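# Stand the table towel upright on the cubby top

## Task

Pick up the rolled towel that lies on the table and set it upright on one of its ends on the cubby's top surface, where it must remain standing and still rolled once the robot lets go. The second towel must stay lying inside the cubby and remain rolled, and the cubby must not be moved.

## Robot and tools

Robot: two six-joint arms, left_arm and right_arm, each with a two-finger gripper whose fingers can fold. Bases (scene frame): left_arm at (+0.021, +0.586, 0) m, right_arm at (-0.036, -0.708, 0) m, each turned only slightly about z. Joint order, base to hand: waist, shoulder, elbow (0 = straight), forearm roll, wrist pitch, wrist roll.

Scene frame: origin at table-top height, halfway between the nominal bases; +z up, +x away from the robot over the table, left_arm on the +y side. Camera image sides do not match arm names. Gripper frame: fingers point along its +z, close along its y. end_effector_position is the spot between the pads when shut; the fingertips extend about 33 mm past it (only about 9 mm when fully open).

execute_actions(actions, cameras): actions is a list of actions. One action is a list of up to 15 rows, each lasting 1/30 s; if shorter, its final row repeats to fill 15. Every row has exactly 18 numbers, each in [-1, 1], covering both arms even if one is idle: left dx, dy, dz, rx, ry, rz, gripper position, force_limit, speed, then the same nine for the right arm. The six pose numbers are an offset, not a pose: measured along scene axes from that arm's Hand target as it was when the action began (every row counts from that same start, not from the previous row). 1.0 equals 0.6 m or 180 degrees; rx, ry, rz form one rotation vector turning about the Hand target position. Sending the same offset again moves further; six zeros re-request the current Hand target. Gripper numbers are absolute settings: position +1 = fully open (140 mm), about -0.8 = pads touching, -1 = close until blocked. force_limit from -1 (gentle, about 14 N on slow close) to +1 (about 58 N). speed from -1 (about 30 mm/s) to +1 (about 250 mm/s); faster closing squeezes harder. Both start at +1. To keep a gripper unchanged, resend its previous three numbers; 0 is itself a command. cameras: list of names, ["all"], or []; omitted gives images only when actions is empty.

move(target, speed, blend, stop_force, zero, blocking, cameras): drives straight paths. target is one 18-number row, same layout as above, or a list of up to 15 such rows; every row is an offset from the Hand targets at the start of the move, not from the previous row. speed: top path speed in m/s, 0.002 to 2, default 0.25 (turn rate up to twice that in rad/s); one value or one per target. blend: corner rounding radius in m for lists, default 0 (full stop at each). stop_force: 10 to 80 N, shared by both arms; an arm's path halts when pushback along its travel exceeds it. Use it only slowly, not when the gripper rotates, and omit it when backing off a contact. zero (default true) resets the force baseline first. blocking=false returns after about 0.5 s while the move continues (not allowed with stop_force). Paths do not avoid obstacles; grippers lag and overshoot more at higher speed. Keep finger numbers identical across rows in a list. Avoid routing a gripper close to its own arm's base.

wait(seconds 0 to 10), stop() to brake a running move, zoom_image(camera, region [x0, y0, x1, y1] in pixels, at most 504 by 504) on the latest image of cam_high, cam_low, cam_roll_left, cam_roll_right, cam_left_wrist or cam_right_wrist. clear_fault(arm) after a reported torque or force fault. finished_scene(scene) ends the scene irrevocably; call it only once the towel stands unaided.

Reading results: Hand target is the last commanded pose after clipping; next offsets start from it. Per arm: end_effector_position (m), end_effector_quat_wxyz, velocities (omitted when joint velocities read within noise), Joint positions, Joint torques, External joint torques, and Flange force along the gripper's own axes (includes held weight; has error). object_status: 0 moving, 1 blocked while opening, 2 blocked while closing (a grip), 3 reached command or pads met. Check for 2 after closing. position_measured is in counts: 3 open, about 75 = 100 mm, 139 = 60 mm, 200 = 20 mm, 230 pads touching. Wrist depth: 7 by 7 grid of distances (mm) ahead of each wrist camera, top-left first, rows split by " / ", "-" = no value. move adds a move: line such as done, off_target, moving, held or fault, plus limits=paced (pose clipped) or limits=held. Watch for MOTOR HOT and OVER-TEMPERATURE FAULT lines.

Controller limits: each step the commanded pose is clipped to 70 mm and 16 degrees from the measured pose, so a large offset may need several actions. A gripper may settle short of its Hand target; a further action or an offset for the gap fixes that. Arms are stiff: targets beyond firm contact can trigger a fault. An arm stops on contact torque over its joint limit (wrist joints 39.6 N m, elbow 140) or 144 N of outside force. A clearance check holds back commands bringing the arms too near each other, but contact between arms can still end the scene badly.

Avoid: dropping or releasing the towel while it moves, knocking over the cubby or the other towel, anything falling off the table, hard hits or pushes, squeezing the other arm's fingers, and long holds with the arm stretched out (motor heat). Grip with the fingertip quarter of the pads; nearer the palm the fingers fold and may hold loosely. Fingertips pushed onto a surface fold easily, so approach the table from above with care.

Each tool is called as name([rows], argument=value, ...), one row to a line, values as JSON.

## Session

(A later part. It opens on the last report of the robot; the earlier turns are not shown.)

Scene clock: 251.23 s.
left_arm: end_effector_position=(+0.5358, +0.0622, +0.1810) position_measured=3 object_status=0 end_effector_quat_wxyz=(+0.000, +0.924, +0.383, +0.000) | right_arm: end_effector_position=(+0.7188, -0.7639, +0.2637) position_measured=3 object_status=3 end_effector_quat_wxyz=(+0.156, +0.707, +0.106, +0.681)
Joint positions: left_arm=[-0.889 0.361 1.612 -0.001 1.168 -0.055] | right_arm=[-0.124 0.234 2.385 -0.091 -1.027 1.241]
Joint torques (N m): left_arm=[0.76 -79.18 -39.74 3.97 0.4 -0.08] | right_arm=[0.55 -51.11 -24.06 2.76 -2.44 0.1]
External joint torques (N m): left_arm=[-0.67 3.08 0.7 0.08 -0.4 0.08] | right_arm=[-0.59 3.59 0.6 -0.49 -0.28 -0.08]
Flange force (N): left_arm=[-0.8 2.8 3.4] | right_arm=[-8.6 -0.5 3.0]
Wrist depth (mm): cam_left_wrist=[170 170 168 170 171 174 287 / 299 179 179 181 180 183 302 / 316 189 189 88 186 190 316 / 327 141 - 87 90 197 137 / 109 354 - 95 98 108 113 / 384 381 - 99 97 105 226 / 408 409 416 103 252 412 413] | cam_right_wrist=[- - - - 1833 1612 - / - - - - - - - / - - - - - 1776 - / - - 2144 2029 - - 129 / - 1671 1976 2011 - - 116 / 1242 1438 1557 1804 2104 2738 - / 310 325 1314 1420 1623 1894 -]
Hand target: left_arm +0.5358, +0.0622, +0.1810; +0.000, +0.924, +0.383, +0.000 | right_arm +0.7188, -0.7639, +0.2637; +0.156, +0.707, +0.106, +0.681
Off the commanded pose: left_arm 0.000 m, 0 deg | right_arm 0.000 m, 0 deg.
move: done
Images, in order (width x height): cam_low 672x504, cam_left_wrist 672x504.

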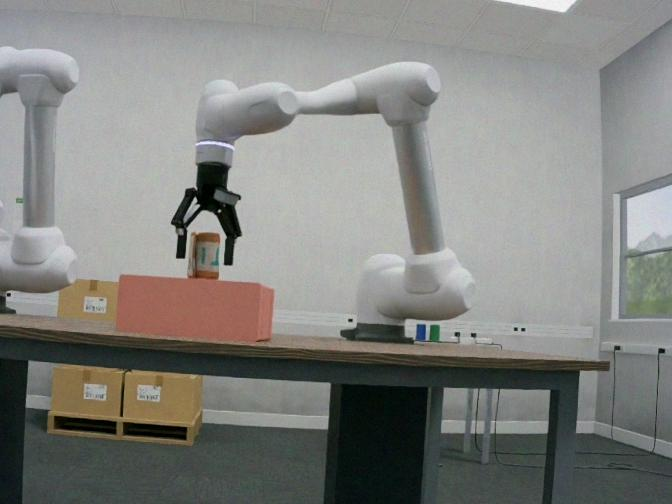

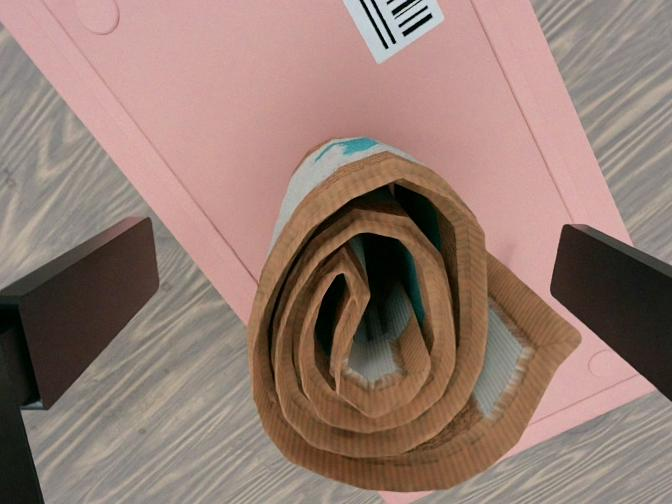

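move(target=[0, 0, 0.25, 0, 0, 0, 1, -0.8, -0.8, 0, 0, 0, 0, 0, 0, 1, 1, 1], speed=0.15, cameras=["cam_low", "cam_roll_left", "cam_left_wrist"])

Scene clock: 255.07 s.
left_arm: end_effector_position=(+0.5358, +0.0622, +0.3311) position_measured=3 object_status=3 end_effector_quat_wxyz=(+0.000, +0.924, +0.383, +0.000) | right_arm: end_effector_position=(+0.7188, -0.7639, +0.2637) position_measured=3 object_status=3 end_effector_quat_wxyz=(+0.156, +0.707, +0.106, +0.681)
Joint positions: left_arm=[-0.889 0.295 1.423 -0.001 1.423 -0.055] | right_arm=[-0.124 0.234 2.385 -0.091 -1.027 1.241]
Joint torques (N m): left_arm=[0.93 -75.69 -42.8 4.36 0.28 0.02] | right_arm=[0.54 -51.05 -24.03 2.71 -2.4 0.07]
External joint torques (N m): left_arm=[-1.12 3.44 0.91 -0.02 -0.29 -0.02] | right_arm=[-0.62 3.47 0.55 -0.43 -0.32 -0.06]
Flange force (N): left_arm=[-1.6 3.4 2.7] | right_arm=[-8.4 -0.5 2.9]
Wrist depth (mm): cam_left_wrist=[421 418 308 309 416 425 428 / 443 445 325 323 330 450 450 / 470 472 464 239 339 473 477 / 488 142 500 272 368 369 137 / 109 532 533 531 529 543 112 / 574 566 566 572 574 572 586 / 605 605 609 612 610 615 613] | cam_right_wrist=[- - - - 1578 1659 - / - - 1635 - - - 1790 / - - 2011 - - - 2066 / - 138 - - - - 128 / - 1659 2104 2165 - - 116 / 1235 1466 1623 1818 2011 2165 - / 311 325 357 1505 1659 1833 2085]
Hand target: left_arm +0.5358, +0.0622, +0.3310; +0.000, +0.924, +0.383, +0.000 | right_arm +0.7188, -0.7639, +0.2637; +0.156, +0.707, +0.106, +0.681
Off the commanded pose: left_arm 0.000 m, 0 deg | right_arm 0.000 m, 0 deg.
move: done
Images, in order (width x height): cam_low 672x504, cam_roll_left 672x504, cam_left_wrist 672x504.

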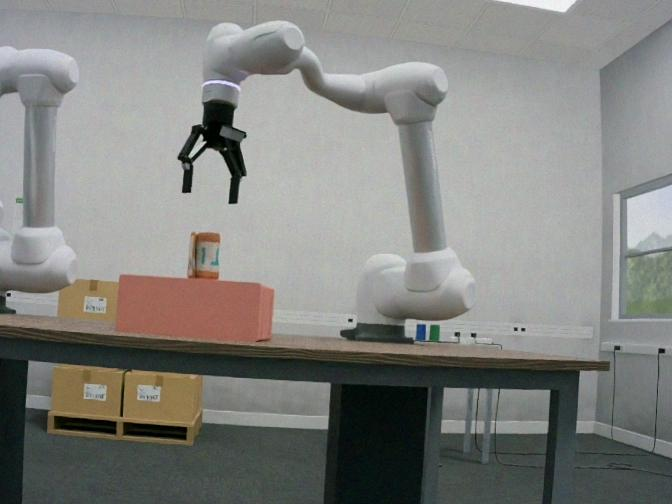

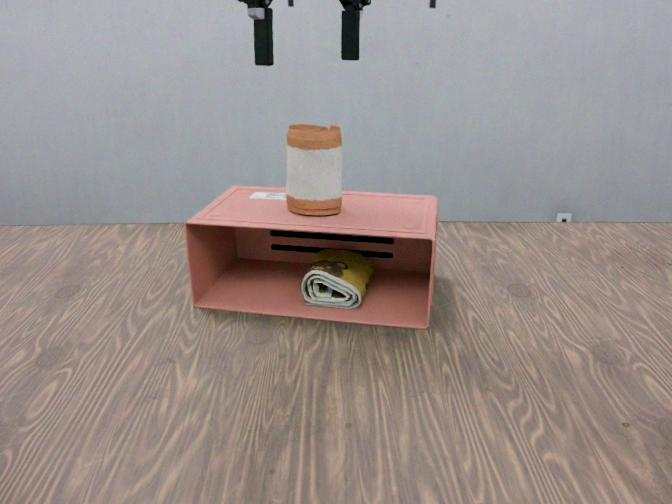

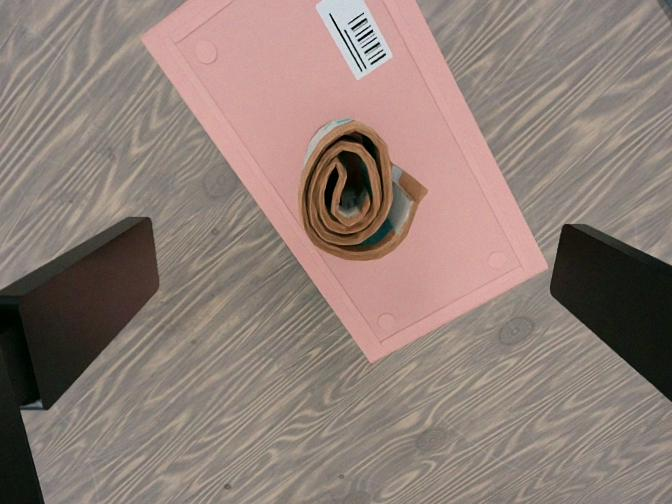

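finished_scene(scene=1)

The scene is finished: the task was done.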